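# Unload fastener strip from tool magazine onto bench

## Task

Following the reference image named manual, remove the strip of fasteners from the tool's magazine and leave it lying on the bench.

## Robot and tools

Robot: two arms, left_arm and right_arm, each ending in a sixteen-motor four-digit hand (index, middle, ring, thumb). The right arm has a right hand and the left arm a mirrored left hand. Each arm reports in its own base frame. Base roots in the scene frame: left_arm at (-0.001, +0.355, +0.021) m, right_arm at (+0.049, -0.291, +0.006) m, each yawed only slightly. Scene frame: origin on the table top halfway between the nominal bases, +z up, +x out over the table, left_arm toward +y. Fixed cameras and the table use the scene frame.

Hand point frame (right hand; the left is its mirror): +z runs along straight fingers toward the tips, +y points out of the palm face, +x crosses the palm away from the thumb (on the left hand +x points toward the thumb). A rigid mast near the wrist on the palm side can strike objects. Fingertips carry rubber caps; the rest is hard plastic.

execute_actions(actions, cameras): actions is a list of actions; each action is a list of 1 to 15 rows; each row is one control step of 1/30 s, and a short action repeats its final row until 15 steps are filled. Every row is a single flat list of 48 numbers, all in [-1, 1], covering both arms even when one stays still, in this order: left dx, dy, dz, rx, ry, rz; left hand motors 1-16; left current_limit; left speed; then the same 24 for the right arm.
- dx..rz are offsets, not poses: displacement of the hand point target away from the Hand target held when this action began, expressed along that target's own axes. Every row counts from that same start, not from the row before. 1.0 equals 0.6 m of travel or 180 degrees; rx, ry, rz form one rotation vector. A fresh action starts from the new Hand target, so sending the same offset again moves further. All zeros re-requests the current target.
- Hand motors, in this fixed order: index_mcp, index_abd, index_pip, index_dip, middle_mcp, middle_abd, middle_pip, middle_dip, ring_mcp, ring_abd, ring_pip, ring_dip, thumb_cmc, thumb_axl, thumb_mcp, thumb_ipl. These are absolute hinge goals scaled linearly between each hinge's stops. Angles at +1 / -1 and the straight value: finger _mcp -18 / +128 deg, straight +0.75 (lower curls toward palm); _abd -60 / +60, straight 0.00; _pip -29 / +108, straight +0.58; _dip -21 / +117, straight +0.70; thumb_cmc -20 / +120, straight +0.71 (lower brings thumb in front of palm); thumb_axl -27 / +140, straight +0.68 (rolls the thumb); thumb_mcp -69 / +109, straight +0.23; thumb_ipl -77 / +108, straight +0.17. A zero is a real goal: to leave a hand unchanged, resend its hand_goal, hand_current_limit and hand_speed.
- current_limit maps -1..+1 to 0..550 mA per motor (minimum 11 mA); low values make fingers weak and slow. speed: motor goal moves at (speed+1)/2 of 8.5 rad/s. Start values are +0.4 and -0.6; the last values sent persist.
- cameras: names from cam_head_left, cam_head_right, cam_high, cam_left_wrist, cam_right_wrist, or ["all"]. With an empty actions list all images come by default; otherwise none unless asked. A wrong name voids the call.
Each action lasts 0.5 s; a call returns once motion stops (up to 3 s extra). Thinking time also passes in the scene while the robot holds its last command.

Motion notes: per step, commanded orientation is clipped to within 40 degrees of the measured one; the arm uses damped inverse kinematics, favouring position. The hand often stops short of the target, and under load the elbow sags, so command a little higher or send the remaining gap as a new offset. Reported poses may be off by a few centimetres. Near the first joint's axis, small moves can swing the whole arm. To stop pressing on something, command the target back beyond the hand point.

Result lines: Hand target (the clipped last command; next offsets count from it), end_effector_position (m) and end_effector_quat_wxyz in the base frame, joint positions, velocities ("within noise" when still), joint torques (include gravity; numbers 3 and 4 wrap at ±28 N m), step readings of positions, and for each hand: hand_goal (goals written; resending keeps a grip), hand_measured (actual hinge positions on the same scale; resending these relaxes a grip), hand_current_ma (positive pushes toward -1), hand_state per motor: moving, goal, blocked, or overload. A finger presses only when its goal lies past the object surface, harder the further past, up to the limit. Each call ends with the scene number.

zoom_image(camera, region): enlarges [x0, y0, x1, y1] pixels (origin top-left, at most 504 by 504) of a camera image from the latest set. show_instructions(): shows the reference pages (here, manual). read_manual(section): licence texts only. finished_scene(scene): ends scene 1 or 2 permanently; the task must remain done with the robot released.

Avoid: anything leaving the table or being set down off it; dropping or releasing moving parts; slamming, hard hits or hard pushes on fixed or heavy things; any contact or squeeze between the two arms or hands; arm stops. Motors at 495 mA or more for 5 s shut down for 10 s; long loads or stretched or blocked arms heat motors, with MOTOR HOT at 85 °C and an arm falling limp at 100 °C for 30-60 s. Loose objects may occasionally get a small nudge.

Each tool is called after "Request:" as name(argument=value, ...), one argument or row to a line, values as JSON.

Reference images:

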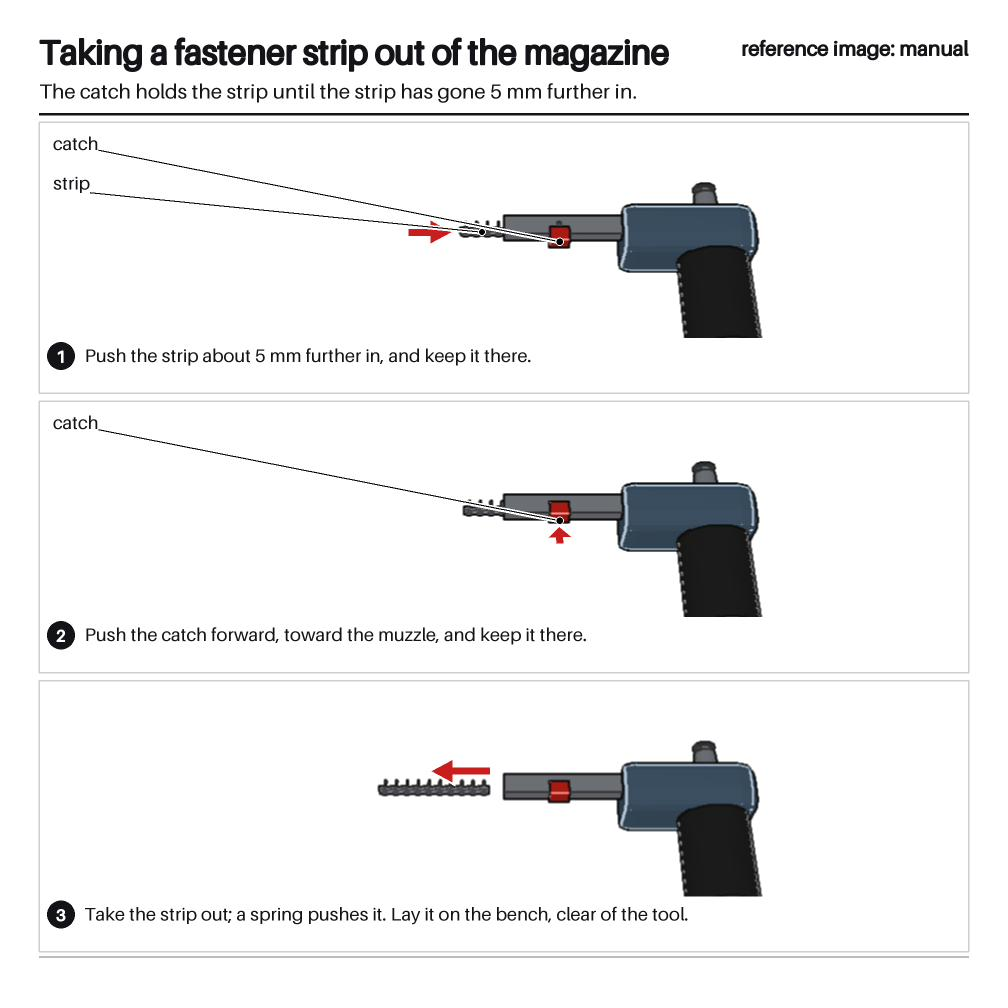

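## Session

Request:
execute_actions(
  actions=[],
)

Request:
zoom_image(
  camera="cam_high",
  region=[130, 140, 330, 340],
)

Scene clock: 0.00 s.
left_arm: end_effector_position=(+0.6270, -0.2525, +0.2788) hand_goal=(+0.754, +0.000, +0.576, +0.696, +0.754, +0.000, +0.576, +0.696, +0.754, +0.000, +0.576, +0.696, +0.714, +0.678, +0.226, +0.168) hand_measured=(+0.754, +0.000, +0.576, +0.696, +0.754, +0.000, +0.576, +0.696, +0.754, +0.000, +0.576, +0.696, +0.714, +0.678, +0.226, +0.168) hand_current_ma=(+0, +0, +0, +0, +0, +0, +0, +0, +0, +0, +0, +0, +0, +0, +0, +0) hand_state=(goal, goal, goal, goal, goal, goal, goal, goal, goal, goal, goal, goal, goal, goal, goal, goal) hand_current_limit=0.40 hand_speed=-0.60 end_effector_quat_wxyz=(-0.155, +0.980, +0.002, +0.126) | right_arm: end_effector_position=(+0.0392, +0.2289, +0.2466) hand_goal=(+0.754, +0.000, +0.576, +0.696, +0.754, +0.000, +0.576, +0.696, +0.754, +0.000, +0.576, +0.696, +0.714, +0.678, +0.226, +0.168) hand_measured=(+0.754, +0.000, +0.576, +0.696, +0.754, +0.000, +0.576, +0.696, +0.754, +0.000, +0.576, +0.696, +0.714, +0.678, +0.226, +0.168) hand_current_ma=(+0, +0, +0, +0, +0, +0, +0, +0, +0, +0, +0, +0, +0, +0, +0, +0) hand_state=(goal, goal, goal, goal, goal, goal, goal, goal, goal, goal, goal, goal, goal, goal, goal, goal) hand_current_limit=0.40 hand_speed=-0.60 end_effector_quat_wxyz=(-0.251, +0.871, +0.406, -0.118)
Joint positions: left_arm=[-0.38 1.926 2.111 -1.631 -0.383 1.211] | right_arm=[1.282 0.917 1.017 -1.425 -0.511 2.045]
Joint velocities: within noise
Joint torques (N m): no reading
Heat: left arm: hottest elbow 52 °C; right arm: hottest elbow 33 °C.
Hand target: left_arm +0.6322, -0.2547, +0.2812; -0.153, +0.980, +0.003, +0.130 | right_arm +0.0410, +0.2350, +0.2573; -0.262, +0.868, +0.409, -0.108

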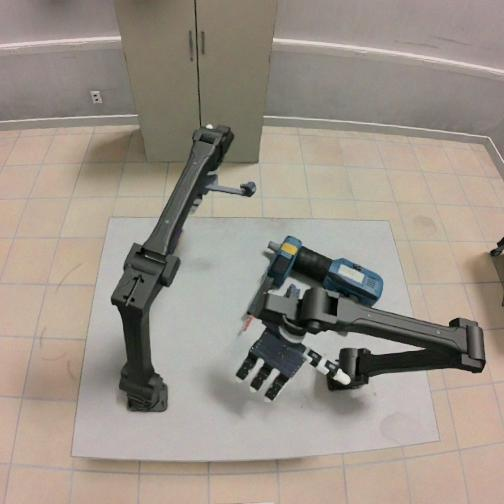

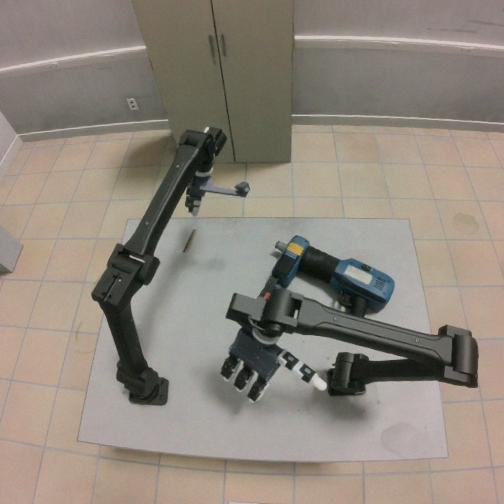

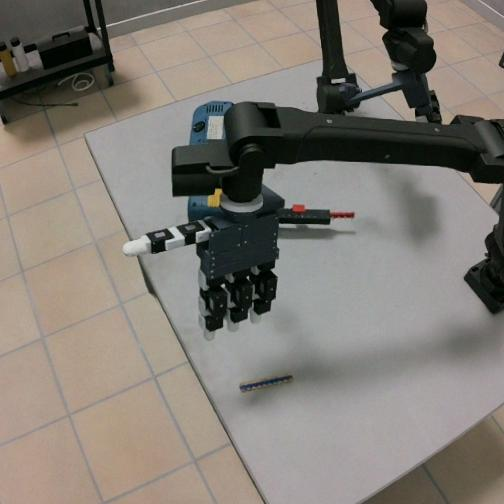

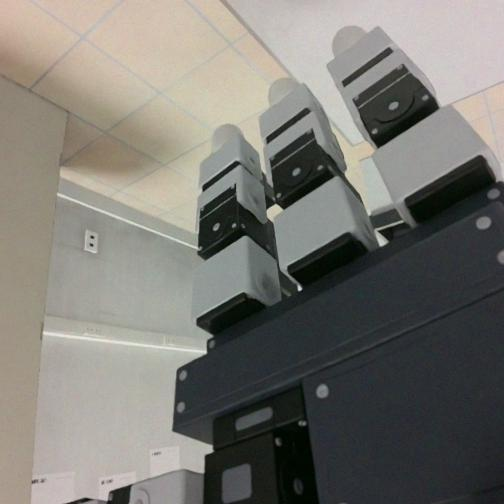

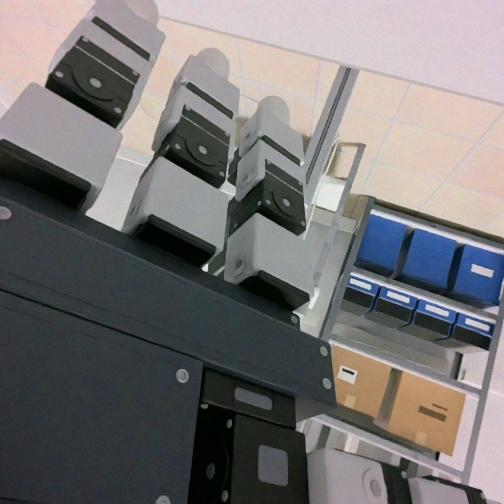

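Scaled by 2.520 from the camera's 504x504 image, which has a finer 720x720 frame.

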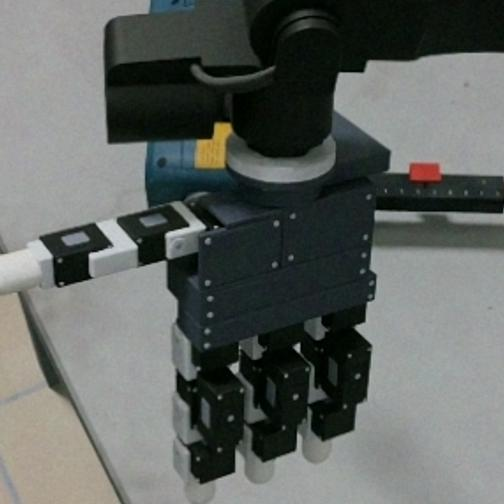

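Request:
execute_actions(
  actions=[
    [[0.01,-0.012,-0.038,0,0,0,-0.345,0,0.58,0.70,-0.342,0,-0.591,0.261,-0.342,0,-0.591,0.261,0.714,0.678,0.226,0.168,0.6,-0.6,0.0025,-0.055,-0.084,0,0,0,0.754,0,-1.0,0.0,-0.342,0,-0.591,0.261,0.88,-0.18,0.60,0.69,0.714,0.678,0.226,0.168,0.6,-0.6]],
    [[0.01,-0.012,-0.038,0,0,0,-0.345,0,0.58,0.70,-0.342,0,-0.591,0.261,-0.342,0,-0.591,0.261,0.714,0.678,0.226,0.168,0.6,-0.6,0.0025,-0.055,-0.084,0,0,0,0.754,0,-1.0,0.0,-0.342,0,-0.591,0.261,0.88,-0.18,0.60,0.69,0.714,0.678,0.226,0.168,0.6,-0.6]],
    [[-0.0,0.0,0,0,0,0,-0.345,0,0.58,0.70,-0.342,0,-0.591,0.261,-0.342,0,-0.591,0.261,0.714,0.678,0.226,0.168,0.6,-0.6,0.037,0.133,-0.084,0,0,0,0.754,0,-1.0,0.0,-0.342,0,-0.591,0.261,0.88,-0.18,0.60,0.69,0.714,0.678,0.226,0.168,0.6,-0.6]],
    [[0,0,0,0,0,0,-0.345,0,0.58,0.70,-0.342,0,-0.591,0.261,-0.342,0,-0.591,0.261,0.714,0.678,0.226,0.168,0.6,-0.6,0.037,0.133,-0.084,0,0,0,0.754,0,-1.0,0.0,-0.342,0,-0.591,0.261,0.88,-0.18,0.60,0.69,0.714,0.678,0.226,0.168,0.6,-0.6]],
    [[0,0,0,0,0,0,-0.345,0,0.58,0.70,-0.342,0,-0.591,0.261,-0.342,0,-0.591,0.261,0.714,0.678,0.226,0.168,0.6,-0.6,0.037,0.133,-0.084,0,0,0,0.754,0,-1.0,0.0,-0.342,0,-0.591,0.261,0.88,-0.18,0.60,0.69,0.714,0.678,0.226,0.168,0.6,-0.6]],
  ],
  cameras=["all"],
)

Request:
zoom_image(
  camera="cam_high",
  region=[240, 160, 380, 260],
)

Request:
zoom_image(
  camera="cam_head_left",
  region=[200, 220, 400, 380],
)

Scene clock: 117.60 s.
left_arm: end_effector_position=(+0.6273, -0.2531, +0.3107) hand_goal=(-0.344, +0.000, +0.580, +0.700, -0.342, +0.000, -0.590, +0.262, -0.342, +0.000, -0.590, +0.262, +0.714, +0.678, +0.226, +0.168) hand_measured=(-0.326, +0.000, +0.580, +0.698, -0.326, +0.000, -0.584, +0.264, -0.326, +0.000, -0.584, +0.264, +0.714, +0.678, +0.224, +0.168) hand_current_ma=(+56, +0, -1, -6, +50, +0, +14, +6, +49, +0, +14, +7, -1, -1, -6, -1) hand_state=(goal, goal, goal, goal, goal, goal, goal, goal, goal, goal, goal, goal, goal, goal, goal, goal) hand_current_limit=0.60 hand_speed=-0.60 end_effector_quat_wxyz=(-0.149, +0.979, +0.005, +0.138) | right_arm: end_effector_position=(+0.2945, +0.1047, +0.3511) hand_goal=(+0.754, +0.000, -1.000, +0.000, -0.342, +0.000, -0.590, +0.262, +0.880, -0.180, +0.600, +0.690, +0.714, +0.678, +0.226, +0.168) hand_measured=(+0.754, +0.000, -0.994, +0.004, -0.328, +0.000, -0.586, +0.264, +0.874, -0.176, +0.596, +0.692, +0.710, +0.678, +0.224, +0.168) hand_current_ma=(-1, +0, +8, +3, +22, +0, +4, +2, -7, +3, -3, +2, -3, +0, -3, +0) hand_state=(goal, goal, goal, goal, goal, goal, goal, goal, goal, goal, goal, goal, goal, goal, goal, goal) hand_current_limit=0.60 hand_speed=-0.60 end_effector_quat_wxyz=(-0.210, +0.911, +0.343, +0.091)
Joint positions: left_arm=[-0.38 1.926 2.191 -1.682 -0.38 1.211] | right_arm=[0.375 1.051 1.371 -1.69 -0.418 1.269]
Joint torques (N m): left_arm=[-0.62 -22.12 13.78 0.21 -0.15 0.13] | right_arm=[-1.38 -6.42 11.81 0.54 -0.25 -0.12]
Heat: left arm: hottest elbow 66 °C; right arm: hottest elbow 44 °C.
Hand target: left_arm +0.6316, -0.2551, +0.3304; -0.153, +0.980, +0.003, +0.130 | right_arm +0.3001, +0.1041, +0.3763; -0.262, +0.868, +0.408, -0.108
Off the commanded pose: left_arm 0.020 m, 1 deg | right_arm 0.026 m, 25 deg.
joint sent to its limit (left arm) — joint 4 (wrist pitch), lower limit. The joint targets are off in orientation, not in position.
joint sent to its limit (right arm) — joint 4 (wrist pitch), lower limit. The joint targets are off in orientation, not in position.
Step readings (end_effector_position of left_arm | right_arm):
0: (+0.6270, -0.2525, +0.2788) | (+0.0392, +0.2289, +0.2466)
1: (+0.6270, -0.2525, +0.2788) | (+0.0392, +0.2288, +0.2466)
2: (+0.6267, -0.2521, +0.2787) | (+0.0390, +0.2277, +0.2478)
4: (+0.6243, -0.2512, +0.2799) | (+0.0378, +0.2235, +0.2560)
8: (+0.6226, -0.2505, +0.2895) | (+0.0386, +0.2262, +0.2847)
15: (+0.6243, -0.2512, +0.2991) | (+0.0389, +0.2269, +0.3021)
16: (+0.6241, -0.2511, +0.2990) | (+0.0388, +0.2266, +0.3020)
17: (+0.6241, -0.2512, +0.2992) | (+0.0384, +0.2254, +0.3038)
19: (+0.6242, -0.2516, +0.3005) | (+0.0382, +0.2242, +0.3147)
23: (+0.6261, -0.2524, +0.3065) | (+0.0400, +0.2302, +0.3458)
30: (+0.6273, -0.2531, +0.3107) | (+0.0399, +0.2294, +0.3628)
31: (+0.6273, -0.2531, +0.3107) | (+0.0402, +0.2292, +0.3626)
32: (+0.6273, -0.2531, +0.3107) | (+0.0431, +0.2286, +0.3625)
34: (+0.6273, -0.2531, +0.3107) | (+0.0614, +0.2243, +0.3636)
38: (+0.6273, -0.2531, +0.3107) | (+0.1020, +0.2039, +0.3699)
45: (+0.6273, -0.2531, +0.3107) | (+0.1200, +0.1914, +0.3780)
46: (+0.6273, -0.2531, +0.3107) | (+0.1215, +0.1915, +0.3779)
47: (+0.6273, -0.2531, +0.3107) | (+0.1255, +0.1903, +0.3778)
49: (+0.6273, -0.2531, +0.3107) | (+0.1454, +0.1797, +0.3774)
53: (+0.6273, -0.2531, +0.3107) | (+0.1841, +0.1526, +0.3773)
60: (+0.6273, -0.2531, +0.3107) | (+0.2058, +0.1473, +0.3745)
61: (+0.6273, -0.2531, +0.3107) | (+0.2075, +0.1476, +0.3739)
62: (+0.6273, -0.2531, +0.3107) | (+0.2112, +0.1463, +0.3732)
64: (+0.6273, -0.2531, +0.3107) | (+0.2280, +0.1336, +0.3709)
68: (+0.6273, -0.2531, +0.3107) | (+0.2653, +0.1037, +0.3589)
75: (+0.6273, -0.2531, +0.3107) | (+0.2898, +0.1027, +0.3453)

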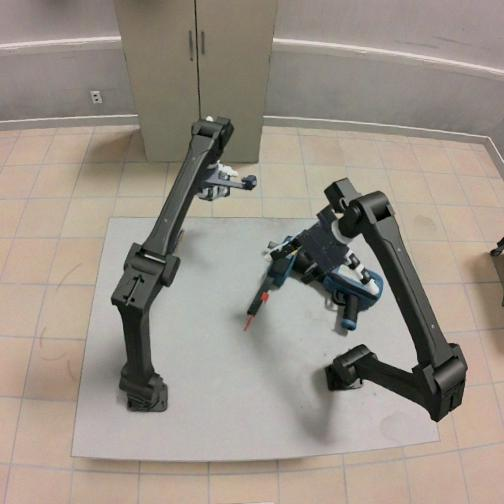

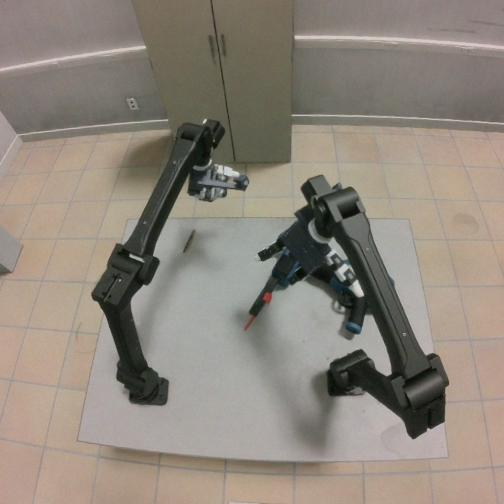

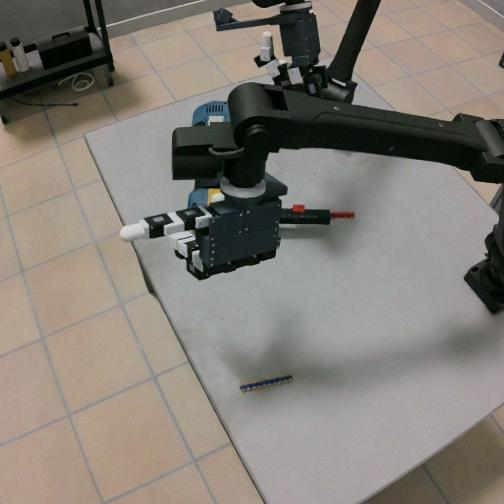

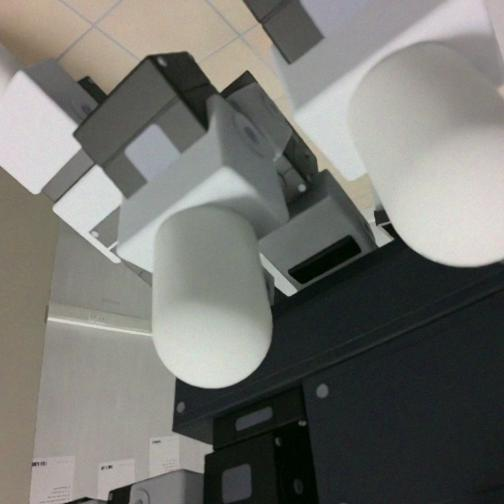

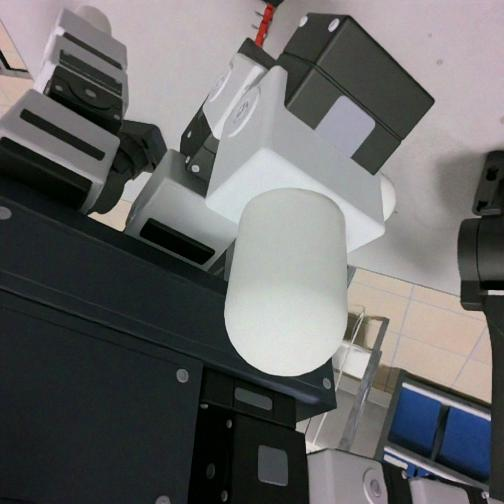

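Scaled by 3.600 from the camera's 504x504 image, which has a finer 720x720 frame.

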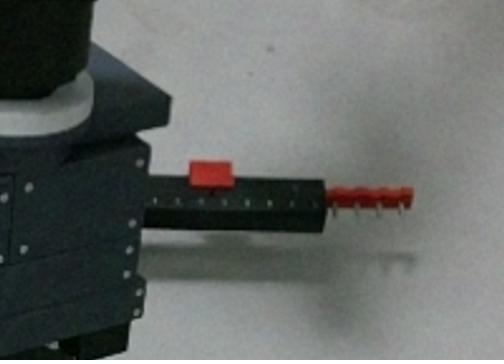

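Scaled by 2.520 from the camera's 504x504 image, which has a finer 720x720 frame.

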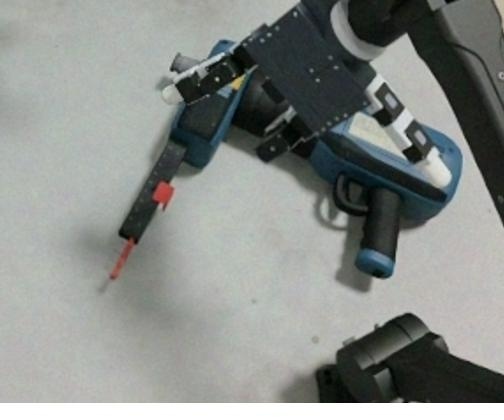

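Request:
execute_actions(
  actions=[
    [[-0.177,-0.0084,-0.0465,0,0,0,-0.345,0,0.58,0.70,-0.342,0,-0.591,0.261,-0.342,0,-0.591,0.261,0.714,0.678,0.226,0.168,0.6,-0.6,0,0,0,-0.11,-0.185,-0.609,0.754,0,-1.0,0.0,-0.342,0,-0.591,0.261,0.88,-0.18,0.60,0.69,0.714,0.678,0.226,0.168,0.6,-0.6]],
    [[-0.177,-0.0084,-0.0465,0,0,0,-0.345,0,0.58,0.70,-0.342,0,-0.591,0.261,-0.342,0,-0.591,0.261,0.714,0.678,0.226,0.168,0.6,-0.6,0,0,0,0,0,0,0.754,0,-1.0,0.0,-0.342,0,-0.591,0.261,0.88,-0.18,0.60,0.69,0.714,0.678,0.226,0.168,0.6,-0.6]],
    [[-0.177,-0.0084,-0.0465,0,0,0,-0.345,0,0.58,0.70,-0.342,0,-0.591,0.261,-0.342,0,-0.591,0.261,0.714,0.678,0.226,0.168,0.6,-0.6,0,0,0,0,0,0,0.754,0,-1.0,0.0,-0.342,0,-0.591,0.261,0.88,-0.18,0.60,0.69,0.714,0.678,0.226,0.168,0.6,-0.6]],
  ],
  cameras=[],
)

Scene clock: 158.80 s.
left_arm: end_effector_position=(+0.3032, -0.2537, +0.3375) hand_goal=(-0.344, +0.000, +0.580, +0.700, -0.342, +0.000, -0.590, +0.262, -0.342, +0.000, -0.590, +0.262, +0.714, +0.678, +0.226, +0.168) hand_measured=(-0.332, +0.000, +0.580, +0.698, -0.330, +0.000, -0.584, +0.264, -0.330, +0.000, -0.584, +0.264, +0.712, +0.678, +0.224, +0.168) hand_current_ma=(+36, +0, +0, -5, +38, +0, +12, +6, +38, +0, +12, +6, -5, -1, -8, -1) hand_state=(goal, goal, goal, goal, goal, goal, goal, goal, goal, goal, goal, goal, goal, goal, goal, goal) hand_current_limit=0.60 hand_speed=-0.60 end_effector_quat_wxyz=(-0.115, +0.980, -0.010, +0.164) | right_arm: end_effector_position=(+0.2984, +0.1047, +0.3741) hand_goal=(+0.754, +0.000, -1.000, +0.000, -0.342, +0.000, -0.590, +0.262, +0.880, -0.180, +0.600, +0.690, +0.714, +0.678, +0.226, +0.168) hand_measured=(+0.754, +0.000, -0.994, +0.004, -0.328, +0.000, -0.588, +0.264, +0.878, -0.176, +0.598, +0.692, +0.714, +0.678, +0.224, +0.168) hand_current_ma=(+0, +0, +8, +3, +22, +0, +3, +2, -2, +3, -3, +2, +0, +0, -3, +0) hand_state=(goal, goal, goal, goal, goal, goal, goal, goal, goal, goal, goal, goal, goal, goal, goal, goal) hand_current_limit=0.60 hand_speed=-0.60 end_effector_quat_wxyz=(+0.050, +0.458, +0.879, +0.128)
Joint positions: left_arm=[-0.748 1.14 1.351 -1.688 -0.393 0.862] | right_arm=[0.246 0.821 1.187 -1.69 -0.125 -0.349]
Joint torques (N m): left_arm=[-1.49 -7.59 9.13 0.43 -0.41 -0.14] | right_arm=[-1.26 -2.08 8.66 0.85 -0.27 -0.13]
Heat: left arm: hottest elbow 68 °C; right arm: hottest elbow 48 °C.
Hand target: left_arm +0.3019, -0.2550, +0.3303; -0.153, +0.980, +0.003, +0.130 | right_arm +0.3001, +0.1040, +0.3763; -0.009, +0.451, +0.889, +0.078
Off the commanded pose: left_arm 0.007 m, 6 deg | right_arm 0.003 m, 9 deg; orientation clipped at the end of an earlier action of this call.
joint sent to its limit (left arm) — joint 4 (wrist pitch), lower limit. The joint targets are off in orientation, not in position.
joint sent to its limit (right arm) — joint 4 (wrist pitch), lower limit. The joint targets are off in orientation, not in position.
Step readings (end_effector_position of left_arm | right_arm):
0: (+0.6273, -0.2531, +0.3107) | (+0.2945, +0.1047, +0.3511)
1: (+0.6272, -0.2531, +0.3110) | (+0.2950, +0.1043, +0.3513)
2: (+0.6249, -0.2532, +0.3106) | (+0.2977, +0.1021, +0.3530)
4: (+0.6079, -0.2495, +0.3057) | (+0.3026, +0.0980, +0.3574)
8: (+0.5622, -0.2479, +0.3089) | (+0.2959, +0.0966, +0.3659)
15: (+0.5209, -0.2584, +0.3482) | (+0.2886, +0.0940, +0.3763)
16: (+0.5187, -0.2581, +0.3507) | (+0.2891, +0.0945, +0.3754)
17: (+0.5146, -0.2569, +0.3497) | (+0.2898, +0.0946, +0.3743)
19: (+0.4939, -0.2504, +0.3374) | (+0.2921, +0.0953, +0.3720)
23: (+0.4454, -0.2498, +0.3201) | (+0.2967, +0.0952, +0.3720)
30: (+0.4136, -0.2597, +0.3387) | (+0.2986, +0.0981, +0.3745)
31: (+0.4128, -0.2585, +0.3403) | (+0.2985, +0.0988, +0.3747)
32: (+0.4089, -0.2580, +0.3392) | (+0.2985, +0.0994, +0.3748)
34: (+0.3893, -0.2517, +0.3283) | (+0.2985, +0.1007, +0.3748)
38: (+0.3351, -0.2532, +0.3175) | (+0.2987, +0.1025, +0.3743)
45: (+0.3031, -0.2566, +0.3413) | (+0.2986, +0.1042, +0.3740)
No camera images: "cameras" was empty.

Request:
execute_actions(
  actions=[
    [[-0.129,0.0345,0.0255,0,0,0,-0.345,0,0.58,0.70,-0.342,0,-0.591,0.261,-0.342,0,-0.591,0.261,0.714,0.678,0.226,0.168,0.6,-0.6,0.07,0.17,0.079,0.049,-0.013,-0.207,0.754,0,-1.0,0.0,-0.342,0,-0.591,0.261,0.88,-0.18,0.60,0.69,0.714,0.678,0.226,0.168,0.6,-0.6]],
    [[-0.129,0.0345,0.0255,0,0,0,-0.345,0,0.58,0.70,-0.342,0,-0.591,0.261,-0.342,0,-0.591,0.261,0.714,0.678,0.226,0.168,0.6,-0.6,0,0,0,0,0,0,0.754,0,-1.0,0.0,-0.342,0,-0.591,0.261,0.88,-0.18,0.60,0.69,0.714,0.678,0.226,0.168,0.6,-0.6]],
    [[0,0,0,-0.043,-0.128,-0.34,-0.345,0,0.58,0.70,-0.342,0,-0.591,0.261,-0.342,0,-0.591,0.261,0.714,0.678,0.226,0.168,0.6,-0.6,0,0,0,0,0,0,0.754,0,-1.0,0.0,-0.342,0,-0.591,0.261,0.88,-0.18,0.60,0.69,0.714,0.678,0.226,0.168,0.6,-0.6]],
  ],
  cameras=["cam_high","cam_head_left"],
)

Request:
zoom_image(
  camera="cam_high",
  region=[240, 160, 380, 260],
)

Request:
zoom_image(
  camera="cam_head_left",
  region=[200, 230, 320, 350],
)

Scene clock: 197.10 s.
left_arm: end_effector_position=(+0.1557, -0.2699, +0.2444) hand_goal=(-0.344, +0.000, +0.580, +0.700, -0.342, +0.000, -0.590, +0.262, -0.342, +0.000, -0.590, +0.262, +0.714, +0.678, +0.226, +0.168) hand_measured=(-0.332, +0.000, +0.580, +0.698, -0.330, +0.000, -0.586, +0.264, -0.330, +0.000, -0.586, +0.264, +0.712, +0.678, +0.224, +0.168) hand_current_ma=(+36, +0, +0, -5, +38, +0, +11, +6, +38, +0, +11, +6, -4, -1, -9, -1) hand_state=(goal, goal, goal, goal, goal, goal, goal, goal, goal, goal, goal, goal, goal, goal, goal, goal) hand_current_limit=0.60 hand_speed=-0.60 end_effector_quat_wxyz=(-0.009, +0.873, +0.488, -0.025) | right_arm: end_effector_position=(+0.3540, +0.1994, +0.3214) hand_goal=(+0.754, +0.000, -1.000, +0.000, -0.342, +0.000, -0.590, +0.262, +0.880, -0.180, +0.600, +0.690, +0.714, +0.678, +0.226, +0.168) hand_measured=(+0.756, +0.000, -0.994, +0.002, -0.330, +0.000, -0.588, +0.264, +0.878, -0.178, +0.598, +0.692, +0.714, +0.678, +0.222, +0.168) hand_current_ma=(+2, +0, +6, +3, +22, +0, +2, +2, -1, +2, -2, +2, +0, +0, -4, +0) hand_state=(goal, goal, goal, goal, goal, goal, goal, goal, goal, goal, goal, goal, goal, goal, goal, goal) hand_current_limit=0.60 hand_speed=-0.60 end_effector_quat_wxyz=(+0.012, +0.151, +0.988, +0.012)
Joint positions: left_arm=[-1.249 1.002 1.028 -1.605 0.052 -0.697] | right_arm=[0.384 1.196 1.349 -1.692 -0.009 -0.885]
Joint torques (N m): left_arm=[-1.67 -5.01 11.15 0.87 -0.33 -0.03] | right_arm=[-0.5 -8.94 11.85 0.29 -0.17 -0.14]
Heat: left arm: hottest elbow 62 °C; right arm: hottest elbow 45 °C.
Hand target: left_arm +0.1620, -0.2800, +0.2500; +0.001, +0.855, +0.518, +0.000 | right_arm +0.3597, +0.2040, +0.3464; +0.000, +0.143, +0.990, +0.000
Off the commanded pose: left_arm 0.013 m, 5 deg | right_arm 0.026 m, 2 deg.
joint sent to its limit (right arm) — joint 4 (wrist pitch), lower limit. The joint targets are off in orientation, not in position.
Step readings (end_effector_position of left_arm | right_arm):
0: (+0.3033, -0.2537, +0.3375) | (+0.2984, +0.1047, +0.3741)
1: (+0.3032, -0.2537, +0.3370) | (+0.2986, +0.1050, +0.3738)
2: (+0.3017, -0.2537, +0.3349) | (+0.2996, +0.1073, +0.3715)
4: (+0.2878, -0.2549, +0.3213) | (+0.3063, +0.1203, +0.3660)
8: (+0.2464, -0.2653, +0.2918) | (+0.3331, +0.1661, +0.3385)
15: (+0.2337, -0.2702, +0.2905) | (+0.3553, +0.1934, +0.2967)
16: (+0.2339, -0.2699, +0.2910) | (+0.3551, +0.1943, +0.2982)
17: (+0.2317, -0.2701, +0.2898) | (+0.3551, +0.1952, +0.3017)
19: (+0.2175, -0.2706, +0.2796) | (+0.3556, +0.1968, +0.3098)
23: (+0.1741, -0.2779, +0.2539) | (+0.3553, +0.1984, +0.3203)
30: (+0.1627, -0.2829, +0.2494) | (+0.3544, +0.1992, +0.3214)
31: (+0.1628, -0.2831, +0.2496) | (+0.3543, +0.1992, +0.3214)
32: (+0.1594, -0.2847, +0.2492) | (+0.3543, +0.1992, +0.3214)
34: (+0.1507, -0.2873, +0.2476) | (+0.3542, +0.1993, +0.3214)
38: (+0.1428, -0.2855, +0.2462) | (+0.3541, +0.1994, +0.3214)
45: (+0.1505, -0.2791, +0.2469) | (+0.3541, +0.1994, +0.3214)
Images, in order (width x height): cam_head_left 504x504, cam_high 504x504.

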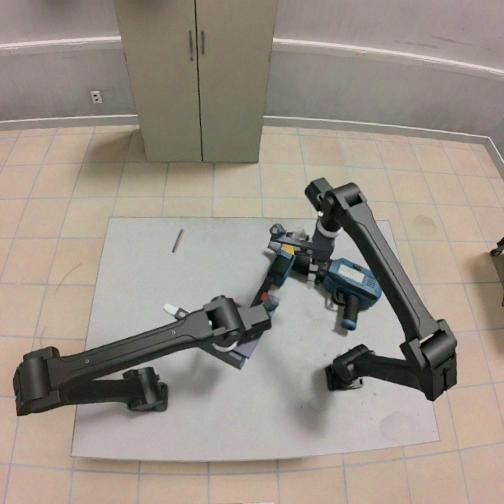

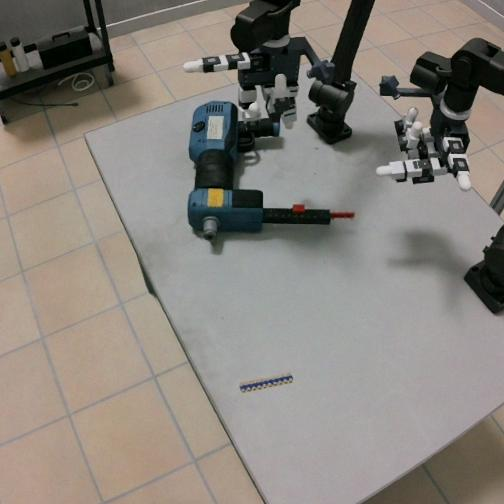

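Scaled by 3.600 from the camera's 504x504 image, which has a finer 720x720 frame.

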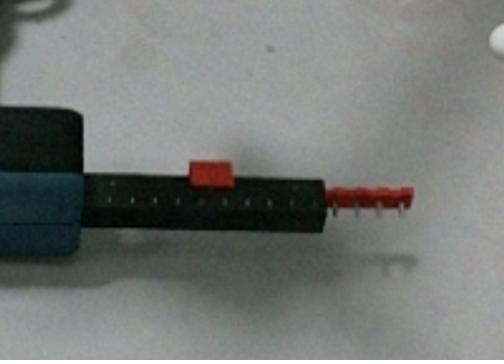

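Scaled by 4.200 from the camera's 504x504 image, which has a finer 720x720 frame.

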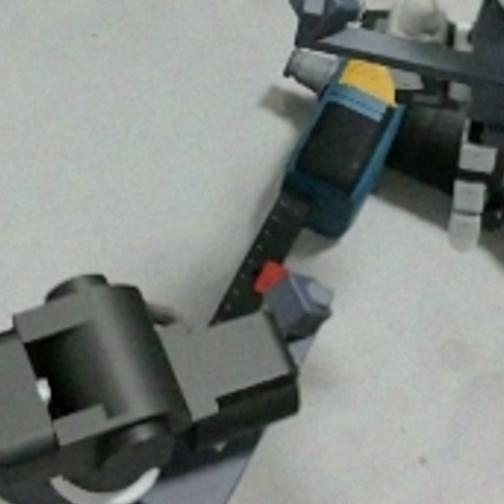

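Request:
execute_actions(
  actions=[
    [[0,-0.03,0.167,0,0,0,-0.345,0,0.58,0.70,-0.342,0,-0.591,0.261,-0.342,0,-0.591,0.261,0.714,0.678,0.226,0.168,0.6,-0.6,0,0,0,0,0,0,0.754,0,-1.0,0.0,-0.342,0,-0.591,0.261,0.88,-0.18,0.60,0.69,0.714,0.678,0.226,0.168,0.6,-0.6]],
  ],
  cameras=["cam_high","cam_head_left"],
)

Request:
zoom_image(
  camera="cam_high",
  region=[280, 140, 440, 260],
)

Scene clock: 247.70 s.
left_arm: end_effector_position=(+0.1474, -0.2685, +0.1522) hand_goal=(-0.344, +0.000, +0.580, +0.700, -0.342, +0.000, -0.590, +0.262, -0.342, +0.000, -0.590, +0.262, +0.714, +0.678, +0.226, +0.168) hand_measured=(-0.332, +0.000, +0.580, +0.698, -0.330, +0.000, -0.586, +0.264, -0.330, +0.000, -0.586, +0.264, +0.712, +0.678, +0.224, +0.168) hand_current_ma=(+34, +0, +1, -5, +33, +0, +9, +6, +32, +0, +9, +6, -4, -1, -9, -1) hand_state=(goal, goal, goal, goal, goal, goal, goal, goal, goal, goal, goal, goal, goal, goal, goal, goal) hand_current_limit=0.60 hand_speed=-0.60 end_effector_quat_wxyz=(-0.001, +0.857, +0.515, -0.001) | right_arm: end_effector_position=(+0.3540, +0.1994, +0.3214) hand_goal=(+0.754, +0.000, -1.000, +0.000, -0.342, +0.000, -0.590, +0.262, +0.880, -0.180, +0.600, +0.690, +0.714, +0.678, +0.226, +0.168) hand_measured=(+0.756, +0.000, -0.994, +0.002, -0.330, +0.000, -0.588, +0.264, +0.878, -0.178, +0.598, +0.692, +0.714, +0.678, +0.222, +0.168) hand_current_ma=(+2, +0, +6, +3, +22, +0, +2, +2, -1, +2, -2, +2, +0, +0, -4, +0) hand_state=(goal, goal, goal, goal, goal, goal, goal, goal, goal, goal, goal, goal, goal, goal, goal, goal) hand_current_limit=0.60 hand_speed=-0.60 end_effector_quat_wxyz=(+0.012, +0.151, +0.988, +0.012)
Joint positions: left_arm=[-1.325 1.031 0.792 -1.333 0.002 -0.836] | right_arm=[0.384 1.196 1.349 -1.692 -0.009 -0.885]
Joint torques (N m): left_arm=[-1.55 -5.13 9.31 0.87 -0.42 -0.05] | right_arm=[-0.32 -8.64 11.93 0.42 -0.13 -0.11]
Heat: left arm: hottest elbow 66 °C; right arm: hottest elbow 50 °C.
Hand target: left_arm +0.1462, -0.2718, +0.1498; +0.001, +0.855, +0.518, +0.000 | right_arm +0.3597, +0.2040, +0.3464; +0.000, +0.143, +0.990, +0.000
Off the commanded pose: left_arm 0.004 m, 0 deg | right_arm 0.026 m, 2 deg.
joint sent to its limit (right arm) — joint 4 (wrist pitch), lower limit. The joint targets are off in orientation, not in position.
Step readings (end_effector_position of left_arm | right_arm):
0: (+0.1557, -0.2699, +0.2444) | (+0.3540, +0.1994, +0.3214)
1: (+0.1558, -0.2701, +0.2444) | (+0.3540, +0.1994, +0.3214)
2: (+0.1567, -0.2719, +0.2418) | (+0.3540, +0.1994, +0.3214)
4: (+0.1574, -0.2752, +0.2265) | (+0.3540, +0.1994, +0.3214)
8: (+0.1463, -0.2630, +0.1715) | (+0.3540, +0.1994, +0.3214)
15: (+0.1459, -0.2671, +0.1515) | (+0.3540, +0.1994, +0.3214)
Images, in order (width x height): cam_head_left 504x504, cam_high 504x504.

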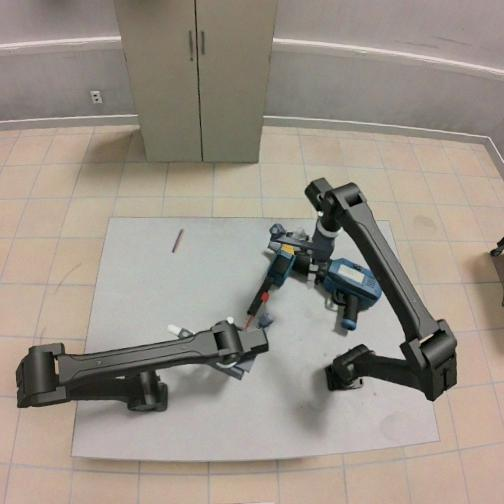

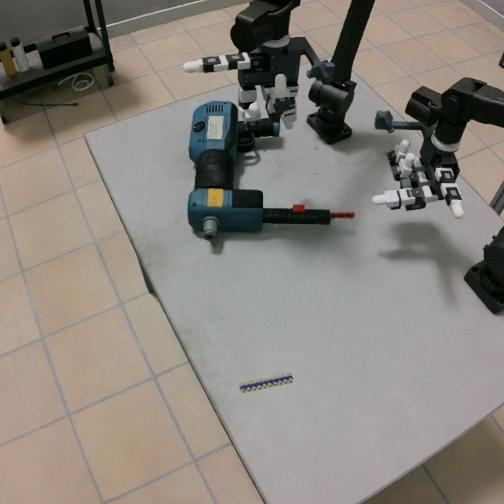

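Scaled by 3.150 from the camera's 504x504 image, which has a finer 720x720 frame.

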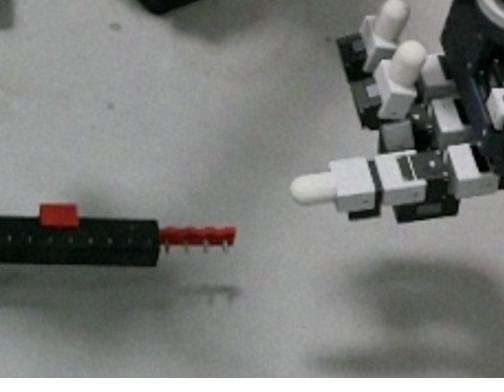

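Request:
execute_actions(
  actions=[
    [[-0.09,-0.04,0.09,0,0,0,-0.345,0,0.58,0.70,-0.342,0,-0.591,0.261,-0.342,0,-0.591,0.261,0.714,0.678,0.226,0.168,0.6,-0.6,0,0,0,0,0,0,0.754,0,-1.0,0.0,-0.342,0,-0.591,0.261,0.88,-0.18,0.60,0.69,0.714,0.678,0.226,0.168,0.6,-0.6]],
  ],
  cameras=["cam_high","cam_head_right"],
)

Request:
zoom_image(
  camera="cam_high",
  region=[280, 140, 440, 260],
)

Scene clock: 282.50 s.
left_arm: end_effector_position=(+0.1001, -0.3067, +0.0985) hand_goal=(-0.344, +0.000, +0.580, +0.700, -0.342, +0.000, -0.590, +0.262, -0.342, +0.000, -0.590, +0.262, +0.714, +0.678, +0.226, +0.168) hand_measured=(-0.332, +0.000, +0.580, +0.698, -0.330, +0.000, -0.586, +0.264, -0.330, +0.000, -0.586, +0.264, +0.712, +0.678, +0.224, +0.168) hand_current_ma=(+33, +0, +1, -5, +33, +0, +9, +6, +32, +0, +9, +6, -4, -1, -9, -1) hand_state=(goal, goal, goal, goal, goal, goal, goal, goal, goal, goal, goal, goal, goal, goal, goal, goal) hand_current_limit=0.60 hand_speed=-0.60 end_effector_quat_wxyz=(-0.001, +0.859, +0.512, +0.000) | right_arm: end_effector_position=(+0.3540, +0.1994, +0.3214) hand_goal=(+0.754, +0.000, -1.000, +0.000, -0.342, +0.000, -0.590, +0.262, +0.880, -0.180, +0.600, +0.690, +0.714, +0.678, +0.226, +0.168) hand_measured=(+0.756, +0.000, -0.994, +0.002, -0.330, +0.000, -0.588, +0.264, +0.878, -0.178, +0.598, +0.692, +0.714, +0.678, +0.222, +0.168) hand_current_ma=(+2, +0, +6, +3, +22, +0, +2, +2, -1, +2, -2, +2, +0, +0, -4, +0) hand_state=(goal, goal, goal, goal, goal, goal, goal, goal, goal, goal, goal, goal, goal, goal, goal, goal) hand_current_limit=0.60 hand_speed=-0.60 end_effector_quat_wxyz=(+0.012, +0.151, +0.988, +0.012)
Joint positions: left_arm=[-1.518 1.179 0.746 -1.138 0.001 -1.022] | right_arm=[0.384 1.196 1.349 -1.692 -0.009 -0.885]
Joint torques (N m): left_arm=[-1.14 -6.71 8.7 0.77 -0.45 -0.06] | right_arm=[-0.44 -8.94 11.84 0.49 -0.13 -0.13]
Heat: left arm: hottest elbow 64 °C; right arm: hottest elbow 51 °C.
Hand target: left_arm +0.1000, -0.3085, +0.0956; +0.001, +0.855, +0.518, +0.001 | right_arm +0.3597, +0.2040, +0.3464; +0.000, +0.143, +0.990, +0.000
Off the commanded pose: left_arm 0.003 m, 1 deg | right_arm 0.026 m, 2 deg.
joint sent to its limit (right arm) — joint 4 (wrist pitch), lower limit. The joint targets are off in orientation, not in position.
Step readings (end_effector_position of left_arm | right_arm):
0: (+0.1474, -0.2685, +0.1522) | (+0.3540, +0.1994, +0.3214)
1: (+0.1473, -0.2688, +0.1522) | (+0.3540, +0.1994, +0.3214)
2: (+0.1458, -0.2710, +0.1513) | (+0.3540, +0.1994, +0.3214)
4: (+0.1364, -0.2820, +0.1438) | (+0.3540, +0.1994, +0.3214)
8: (+0.1057, -0.3004, +0.1168) | (+0.3540, +0.1994, +0.3214)
15: (+0.0991, -0.3068, +0.0983) | (+0.3540, +0.1994, +0.3214)
Images, in order (width x height): cam_head_right 504x504, cam_high 504x504.

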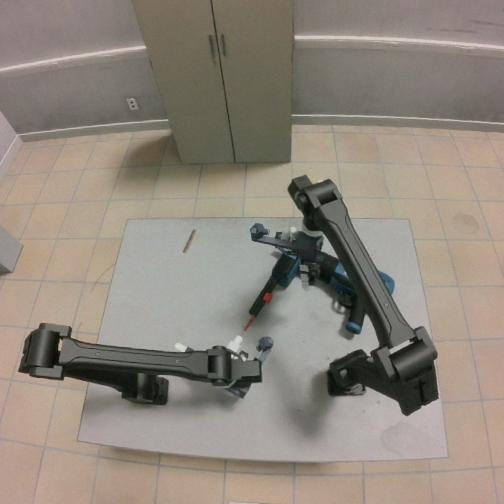

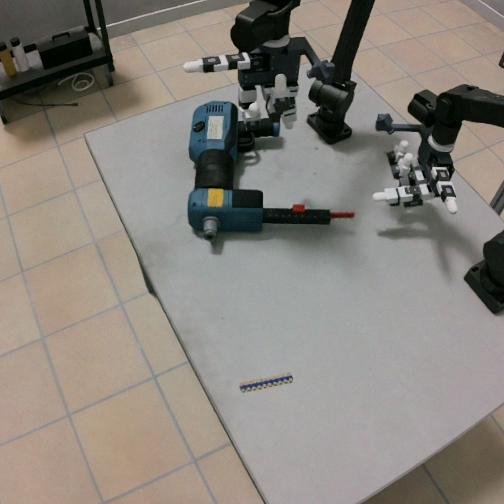

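Scaled by 3.150 from the camera's 504x504 image, which has a finer 720x720 frame.

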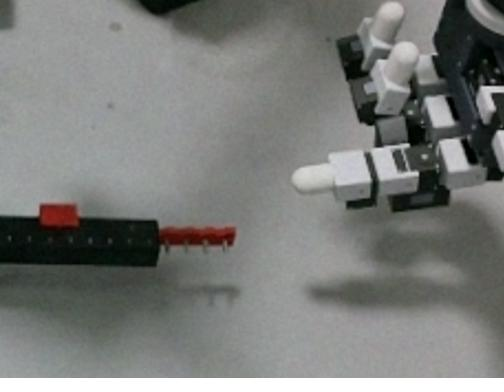

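Request:
execute_actions(
  actions=[
    [[0,0,0,0,0,0.017,-0.345,0,0.58,0.70,-0.342,0,-0.591,0.261,-0.342,0,-0.591,0.261,0.714,0.678,0.226,0.168,0.6,-0.6,0.012,0.087,0.167,0,0,0.014,0.754,0,-1.0,0.0,-0.342,0,-0.591,0.261,0.88,-0.18,0.60,0.69,0.714,0.678,0.226,0.168,0.6,-0.6]],
  ],
  cameras=["all"],
)

Request:
zoom_image(
  camera="cam_high",
  region=[220, 100, 400, 260],
)

Request:
zoom_image(
  camera="cam_head_left",
  region=[200, 220, 380, 380],
)

Scene clock: 326.37 s.
left_arm: end_effector_position=(+0.0998, -0.3087, +0.0986) hand_goal=(-0.344, +0.000, +0.580, +0.700, -0.342, +0.000, -0.590, +0.262, -0.342, +0.000, -0.590, +0.262, +0.714, +0.678, +0.226, +0.168) hand_measured=(-0.332, +0.000, +0.580, +0.698, -0.330, +0.000, -0.586, +0.264, -0.330, +0.000, -0.586, +0.264, +0.712, +0.678, +0.224, +0.168) hand_current_ma=(+33, +0, +1, -5, +33, +0, +9, +6, +32, +0, +9, +6, -4, -1, -9, -1) hand_state=(goal, goal, goal, goal, goal, goal, goal, goal, goal, goal, goal, goal, goal, goal, goal, goal) hand_current_limit=0.60 hand_speed=-0.60 end_effector_quat_wxyz=(+0.000, +0.865, +0.502, +0.000) | right_arm: end_effector_position=(+0.3618, +0.2543, +0.2365) hand_goal=(+0.754, +0.000, -1.000, +0.000, -0.342, +0.000, -0.590, +0.262, +0.880, -0.180, +0.600, +0.690, +0.714, +0.678, +0.226, +0.168) hand_measured=(+0.756, +0.000, -0.994, +0.002, -0.330, +0.000, -0.588, +0.264, +0.878, -0.178, +0.598, +0.692, +0.714, +0.678, +0.222, +0.168) hand_current_ma=(+2, +0, +6, +3, +22, +0, +2, +2, -1, +2, -2, +2, +0, +0, -4, +0) hand_state=(goal, goal, goal, goal, goal, goal, goal, goal, goal, goal, goal, goal, goal, goal, goal, goal) hand_current_limit=0.60 hand_speed=-0.60 end_effector_quat_wxyz=(-0.014, +0.158, +0.987, -0.009)
Joint positions: left_arm=[-1.518 1.179 0.746 -1.138 0 -0.998] | right_arm=[0.522 1.308 1.236 -1.531 -0.004 -0.731]
Joint torques (N m): left_arm=[-0.62 -8 7.95 0.68 -0.44 0.22] | right_arm=[-1.03 -10.64 8.84 0.88 0.04 0.09]
Heat: left arm: hottest elbow 60 °C; right arm: hottest elbow 52 °C.
Hand target: left_arm +0.1000, -0.3086, +0.0956; +0.001, +0.869, +0.495, +0.000 | right_arm +0.3676, +0.2561, +0.2462; +0.000, +0.165, +0.986, +0.000
Off the commanded pose: left_arm 0.003 m, 1 deg | right_arm 0.011 m, 2 deg.
Step readings (end_effector_position of left_arm | right_arm):
0: (+0.1001, -0.3066, +0.0985) | (+0.3540, +0.1994, +0.3214)
1: (+0.1001, -0.3066, +0.0985) | (+0.3539, +0.1995, +0.3214)
2: (+0.1001, -0.3066, +0.0986) | (+0.3546, +0.2017, +0.3209)
4: (+0.1002, -0.3067, +0.0986) | (+0.3572, +0.2122, +0.3140)
8: (+0.1000, -0.3075, +0.0986) | (+0.3497, +0.2416, +0.2751)
15: (+0.0998, -0.3084, +0.0986) | (+0.3598, +0.2548, +0.2362)

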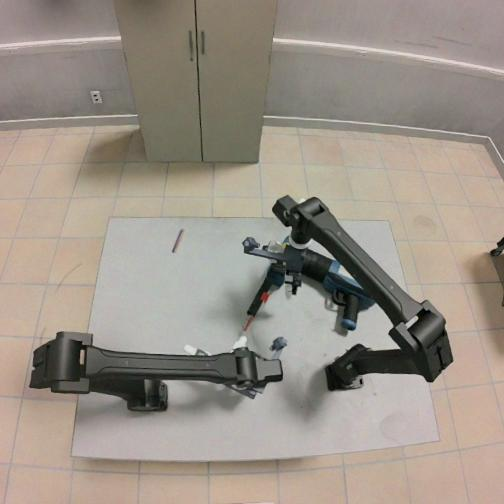

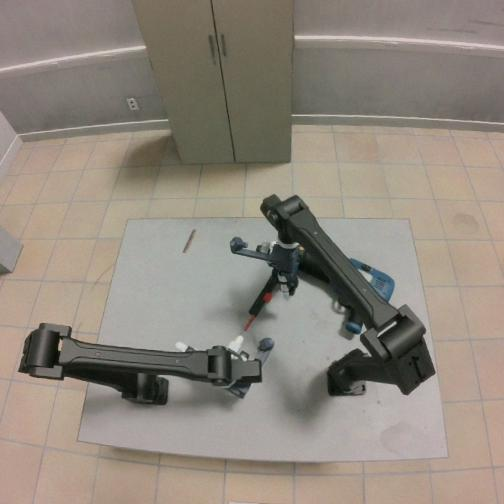

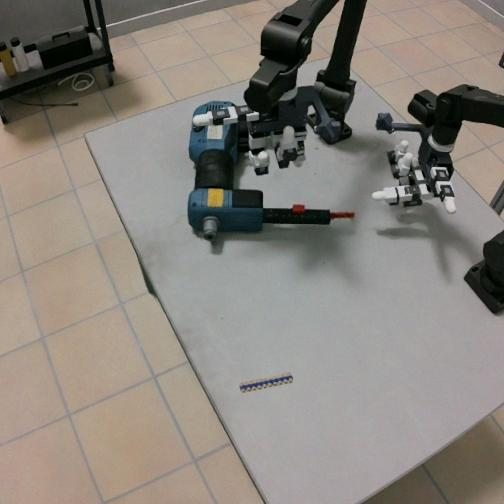

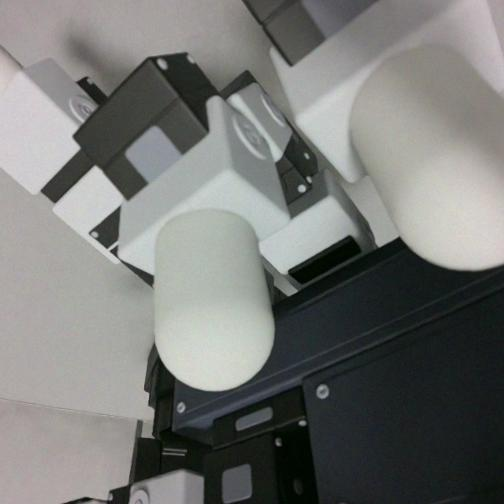

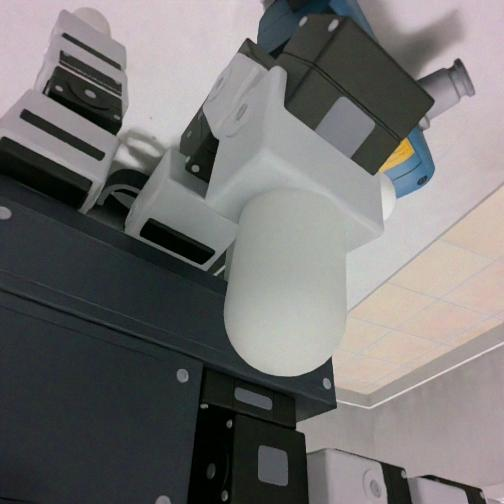

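Scaled by 2.800 from the camera's 504x504 image, which has a finer 720x720 frame.

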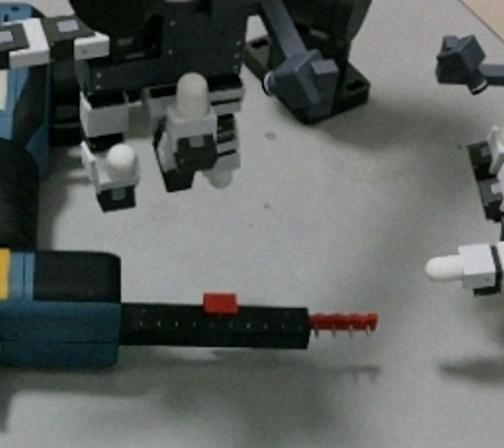

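Scaled by 2.800 from the camera's 504x504 image, which has a finer 720x720 frame.

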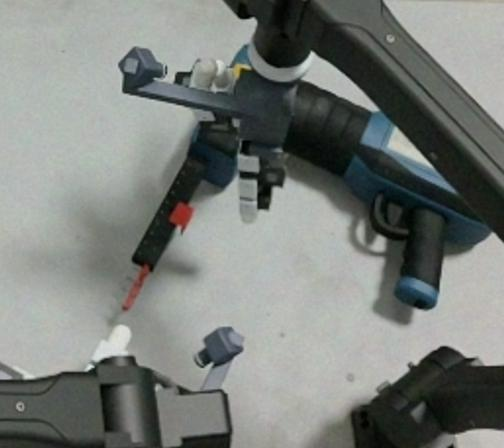

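Request:
execute_actions(
  actions=[
    [[0,0,0.05,0,0,0,-0.345,0,0.58,0.70,-0.342,0,-0.591,0.261,-0.342,0,-0.591,0.261,0.714,0.678,0.226,0.168,0.6,-0.6,0.018,0.036,0.083,0,0,0,0.754,0,-1.0,0.0,-0.342,0,-0.591,0.261,0.88,-0.18,0.60,0.69,0.714,0.678,0.226,0.168,0.78,-0.6]],
  ],
  cameras=["cam_high", "cam_head_left"],
)

Request:
zoom_image(
  camera="cam_high",
  region=[250, 140, 400, 260],
)

Request:
zoom_image(
  camera="cam_head_left",
  region=[230, 230, 330, 350],
)

Scene clock: 351.73 s.
left_arm: end_effector_position=(+0.0997, -0.3074, +0.0712) hand_goal=(-0.344, +0.000, +0.580, +0.700, -0.342, +0.000, -0.590, +0.262, -0.342, +0.000, -0.590, +0.262, +0.714, +0.678, +0.226, +0.168) hand_measured=(-0.332, +0.000, +0.580, +0.698, -0.330, +0.000, -0.586, +0.264, -0.330, +0.000, -0.586, +0.264, +0.712, +0.678, +0.224, +0.168) hand_current_ma=(+33, +0, +1, -5, +33, +0, +9, +6, +32, +0, +9, +6, -4, -1, -9, -1) hand_state=(goal, goal, goal, goal, goal, goal, goal, goal, goal, goal, goal, goal, goal, goal, goal, goal) hand_current_limit=0.60 hand_speed=-0.60 end_effector_quat_wxyz=(+0.003, +0.865, +0.502, -0.001) | right_arm: end_effector_position=(+0.3607, +0.2775, +0.1961) hand_goal=(+0.754, +0.000, -1.000, +0.000, -0.342, +0.000, -0.590, +0.262, +0.880, -0.180, +0.600, +0.690, +0.714, +0.678, +0.226, +0.168) hand_measured=(+0.756, +0.000, -0.994, +0.002, -0.330, +0.000, -0.588, +0.264, +0.878, -0.178, +0.598, +0.692, +0.714, +0.678, +0.222, +0.168) hand_current_ma=(+2, +0, +6, +3, +22, +0, +2, +2, -1, +2, -2, +2, +0, +0, -4, +0) hand_state=(goal, goal, goal, goal, goal, goal, goal, goal, goal, goal, goal, goal, goal, goal, goal, goal) hand_current_limit=0.78 hand_speed=-0.60 end_effector_quat_wxyz=(-0.005, +0.160, +0.987, -0.002)
Joint positions: left_arm=[-1.518 1.212 0.69 -1.042 0 -0.998] | right_arm=[0.579 1.337 1.152 -1.396 -0.003 -0.671]
Joint torques (N m): left_arm=[-0.73 -6.77 7.84 0.84 -0.43 0.23] | right_arm=[-0.32 -10.7 8.23 1.03 0.07 0.13]
Heat: left arm: hottest elbow 58 °C; right arm: hottest elbow 47 °C.
Hand target: left_arm +0.1001, -0.3086, +0.0658; +0.001, +0.869, +0.495, +0.000 | right_arm +0.3644, +0.2800, +0.1964; +0.000, +0.165, +0.986, +0.000
Off the commanded pose: left_arm 0.006 m, 1 deg | right_arm 0.004 m, 1 deg.
Step readings (end_effector_position of left_arm | right_arm):
0: (+0.0998, -0.3087, +0.0986) | (+0.3618, +0.2543, +0.2365)
1: (+0.0998, -0.3088, +0.0986) | (+0.3621, +0.2544, +0.2366)
2: (+0.0999, -0.3092, +0.0976) | (+0.3632, +0.2556, +0.2353)
4: (+0.0999, -0.3104, +0.0930) | (+0.3659, +0.2604, +0.2301)
8: (+0.0997, -0.3062, +0.0787) | (+0.3589, +0.2710, +0.2081)
15: (+0.0997, -0.3066, +0.0711) | (+0.3597, +0.2775, +0.1959)
Images, in order (width x height): cam_head_left 504x504, cam_high 504x504.

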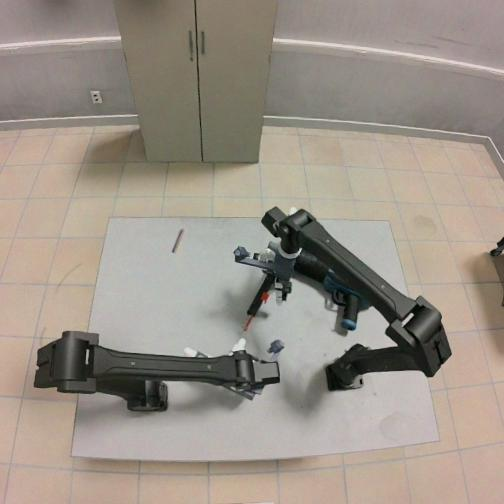

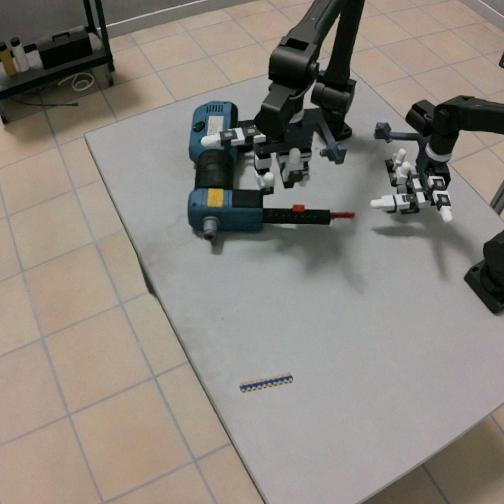

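Scaled by 3.360 from the camera's 504x504 image, which has a finer 720x720 frame.

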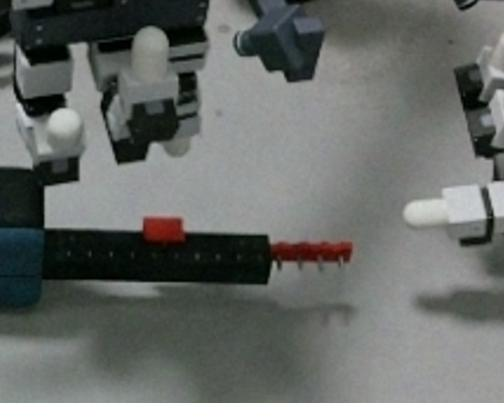

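Scaled by 4.200 from the camera's 504x504 image, which has a finer 720x720 frame.

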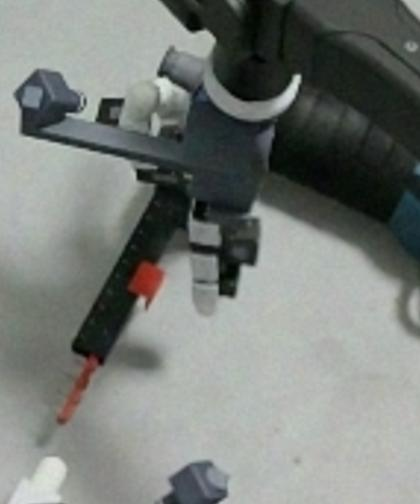

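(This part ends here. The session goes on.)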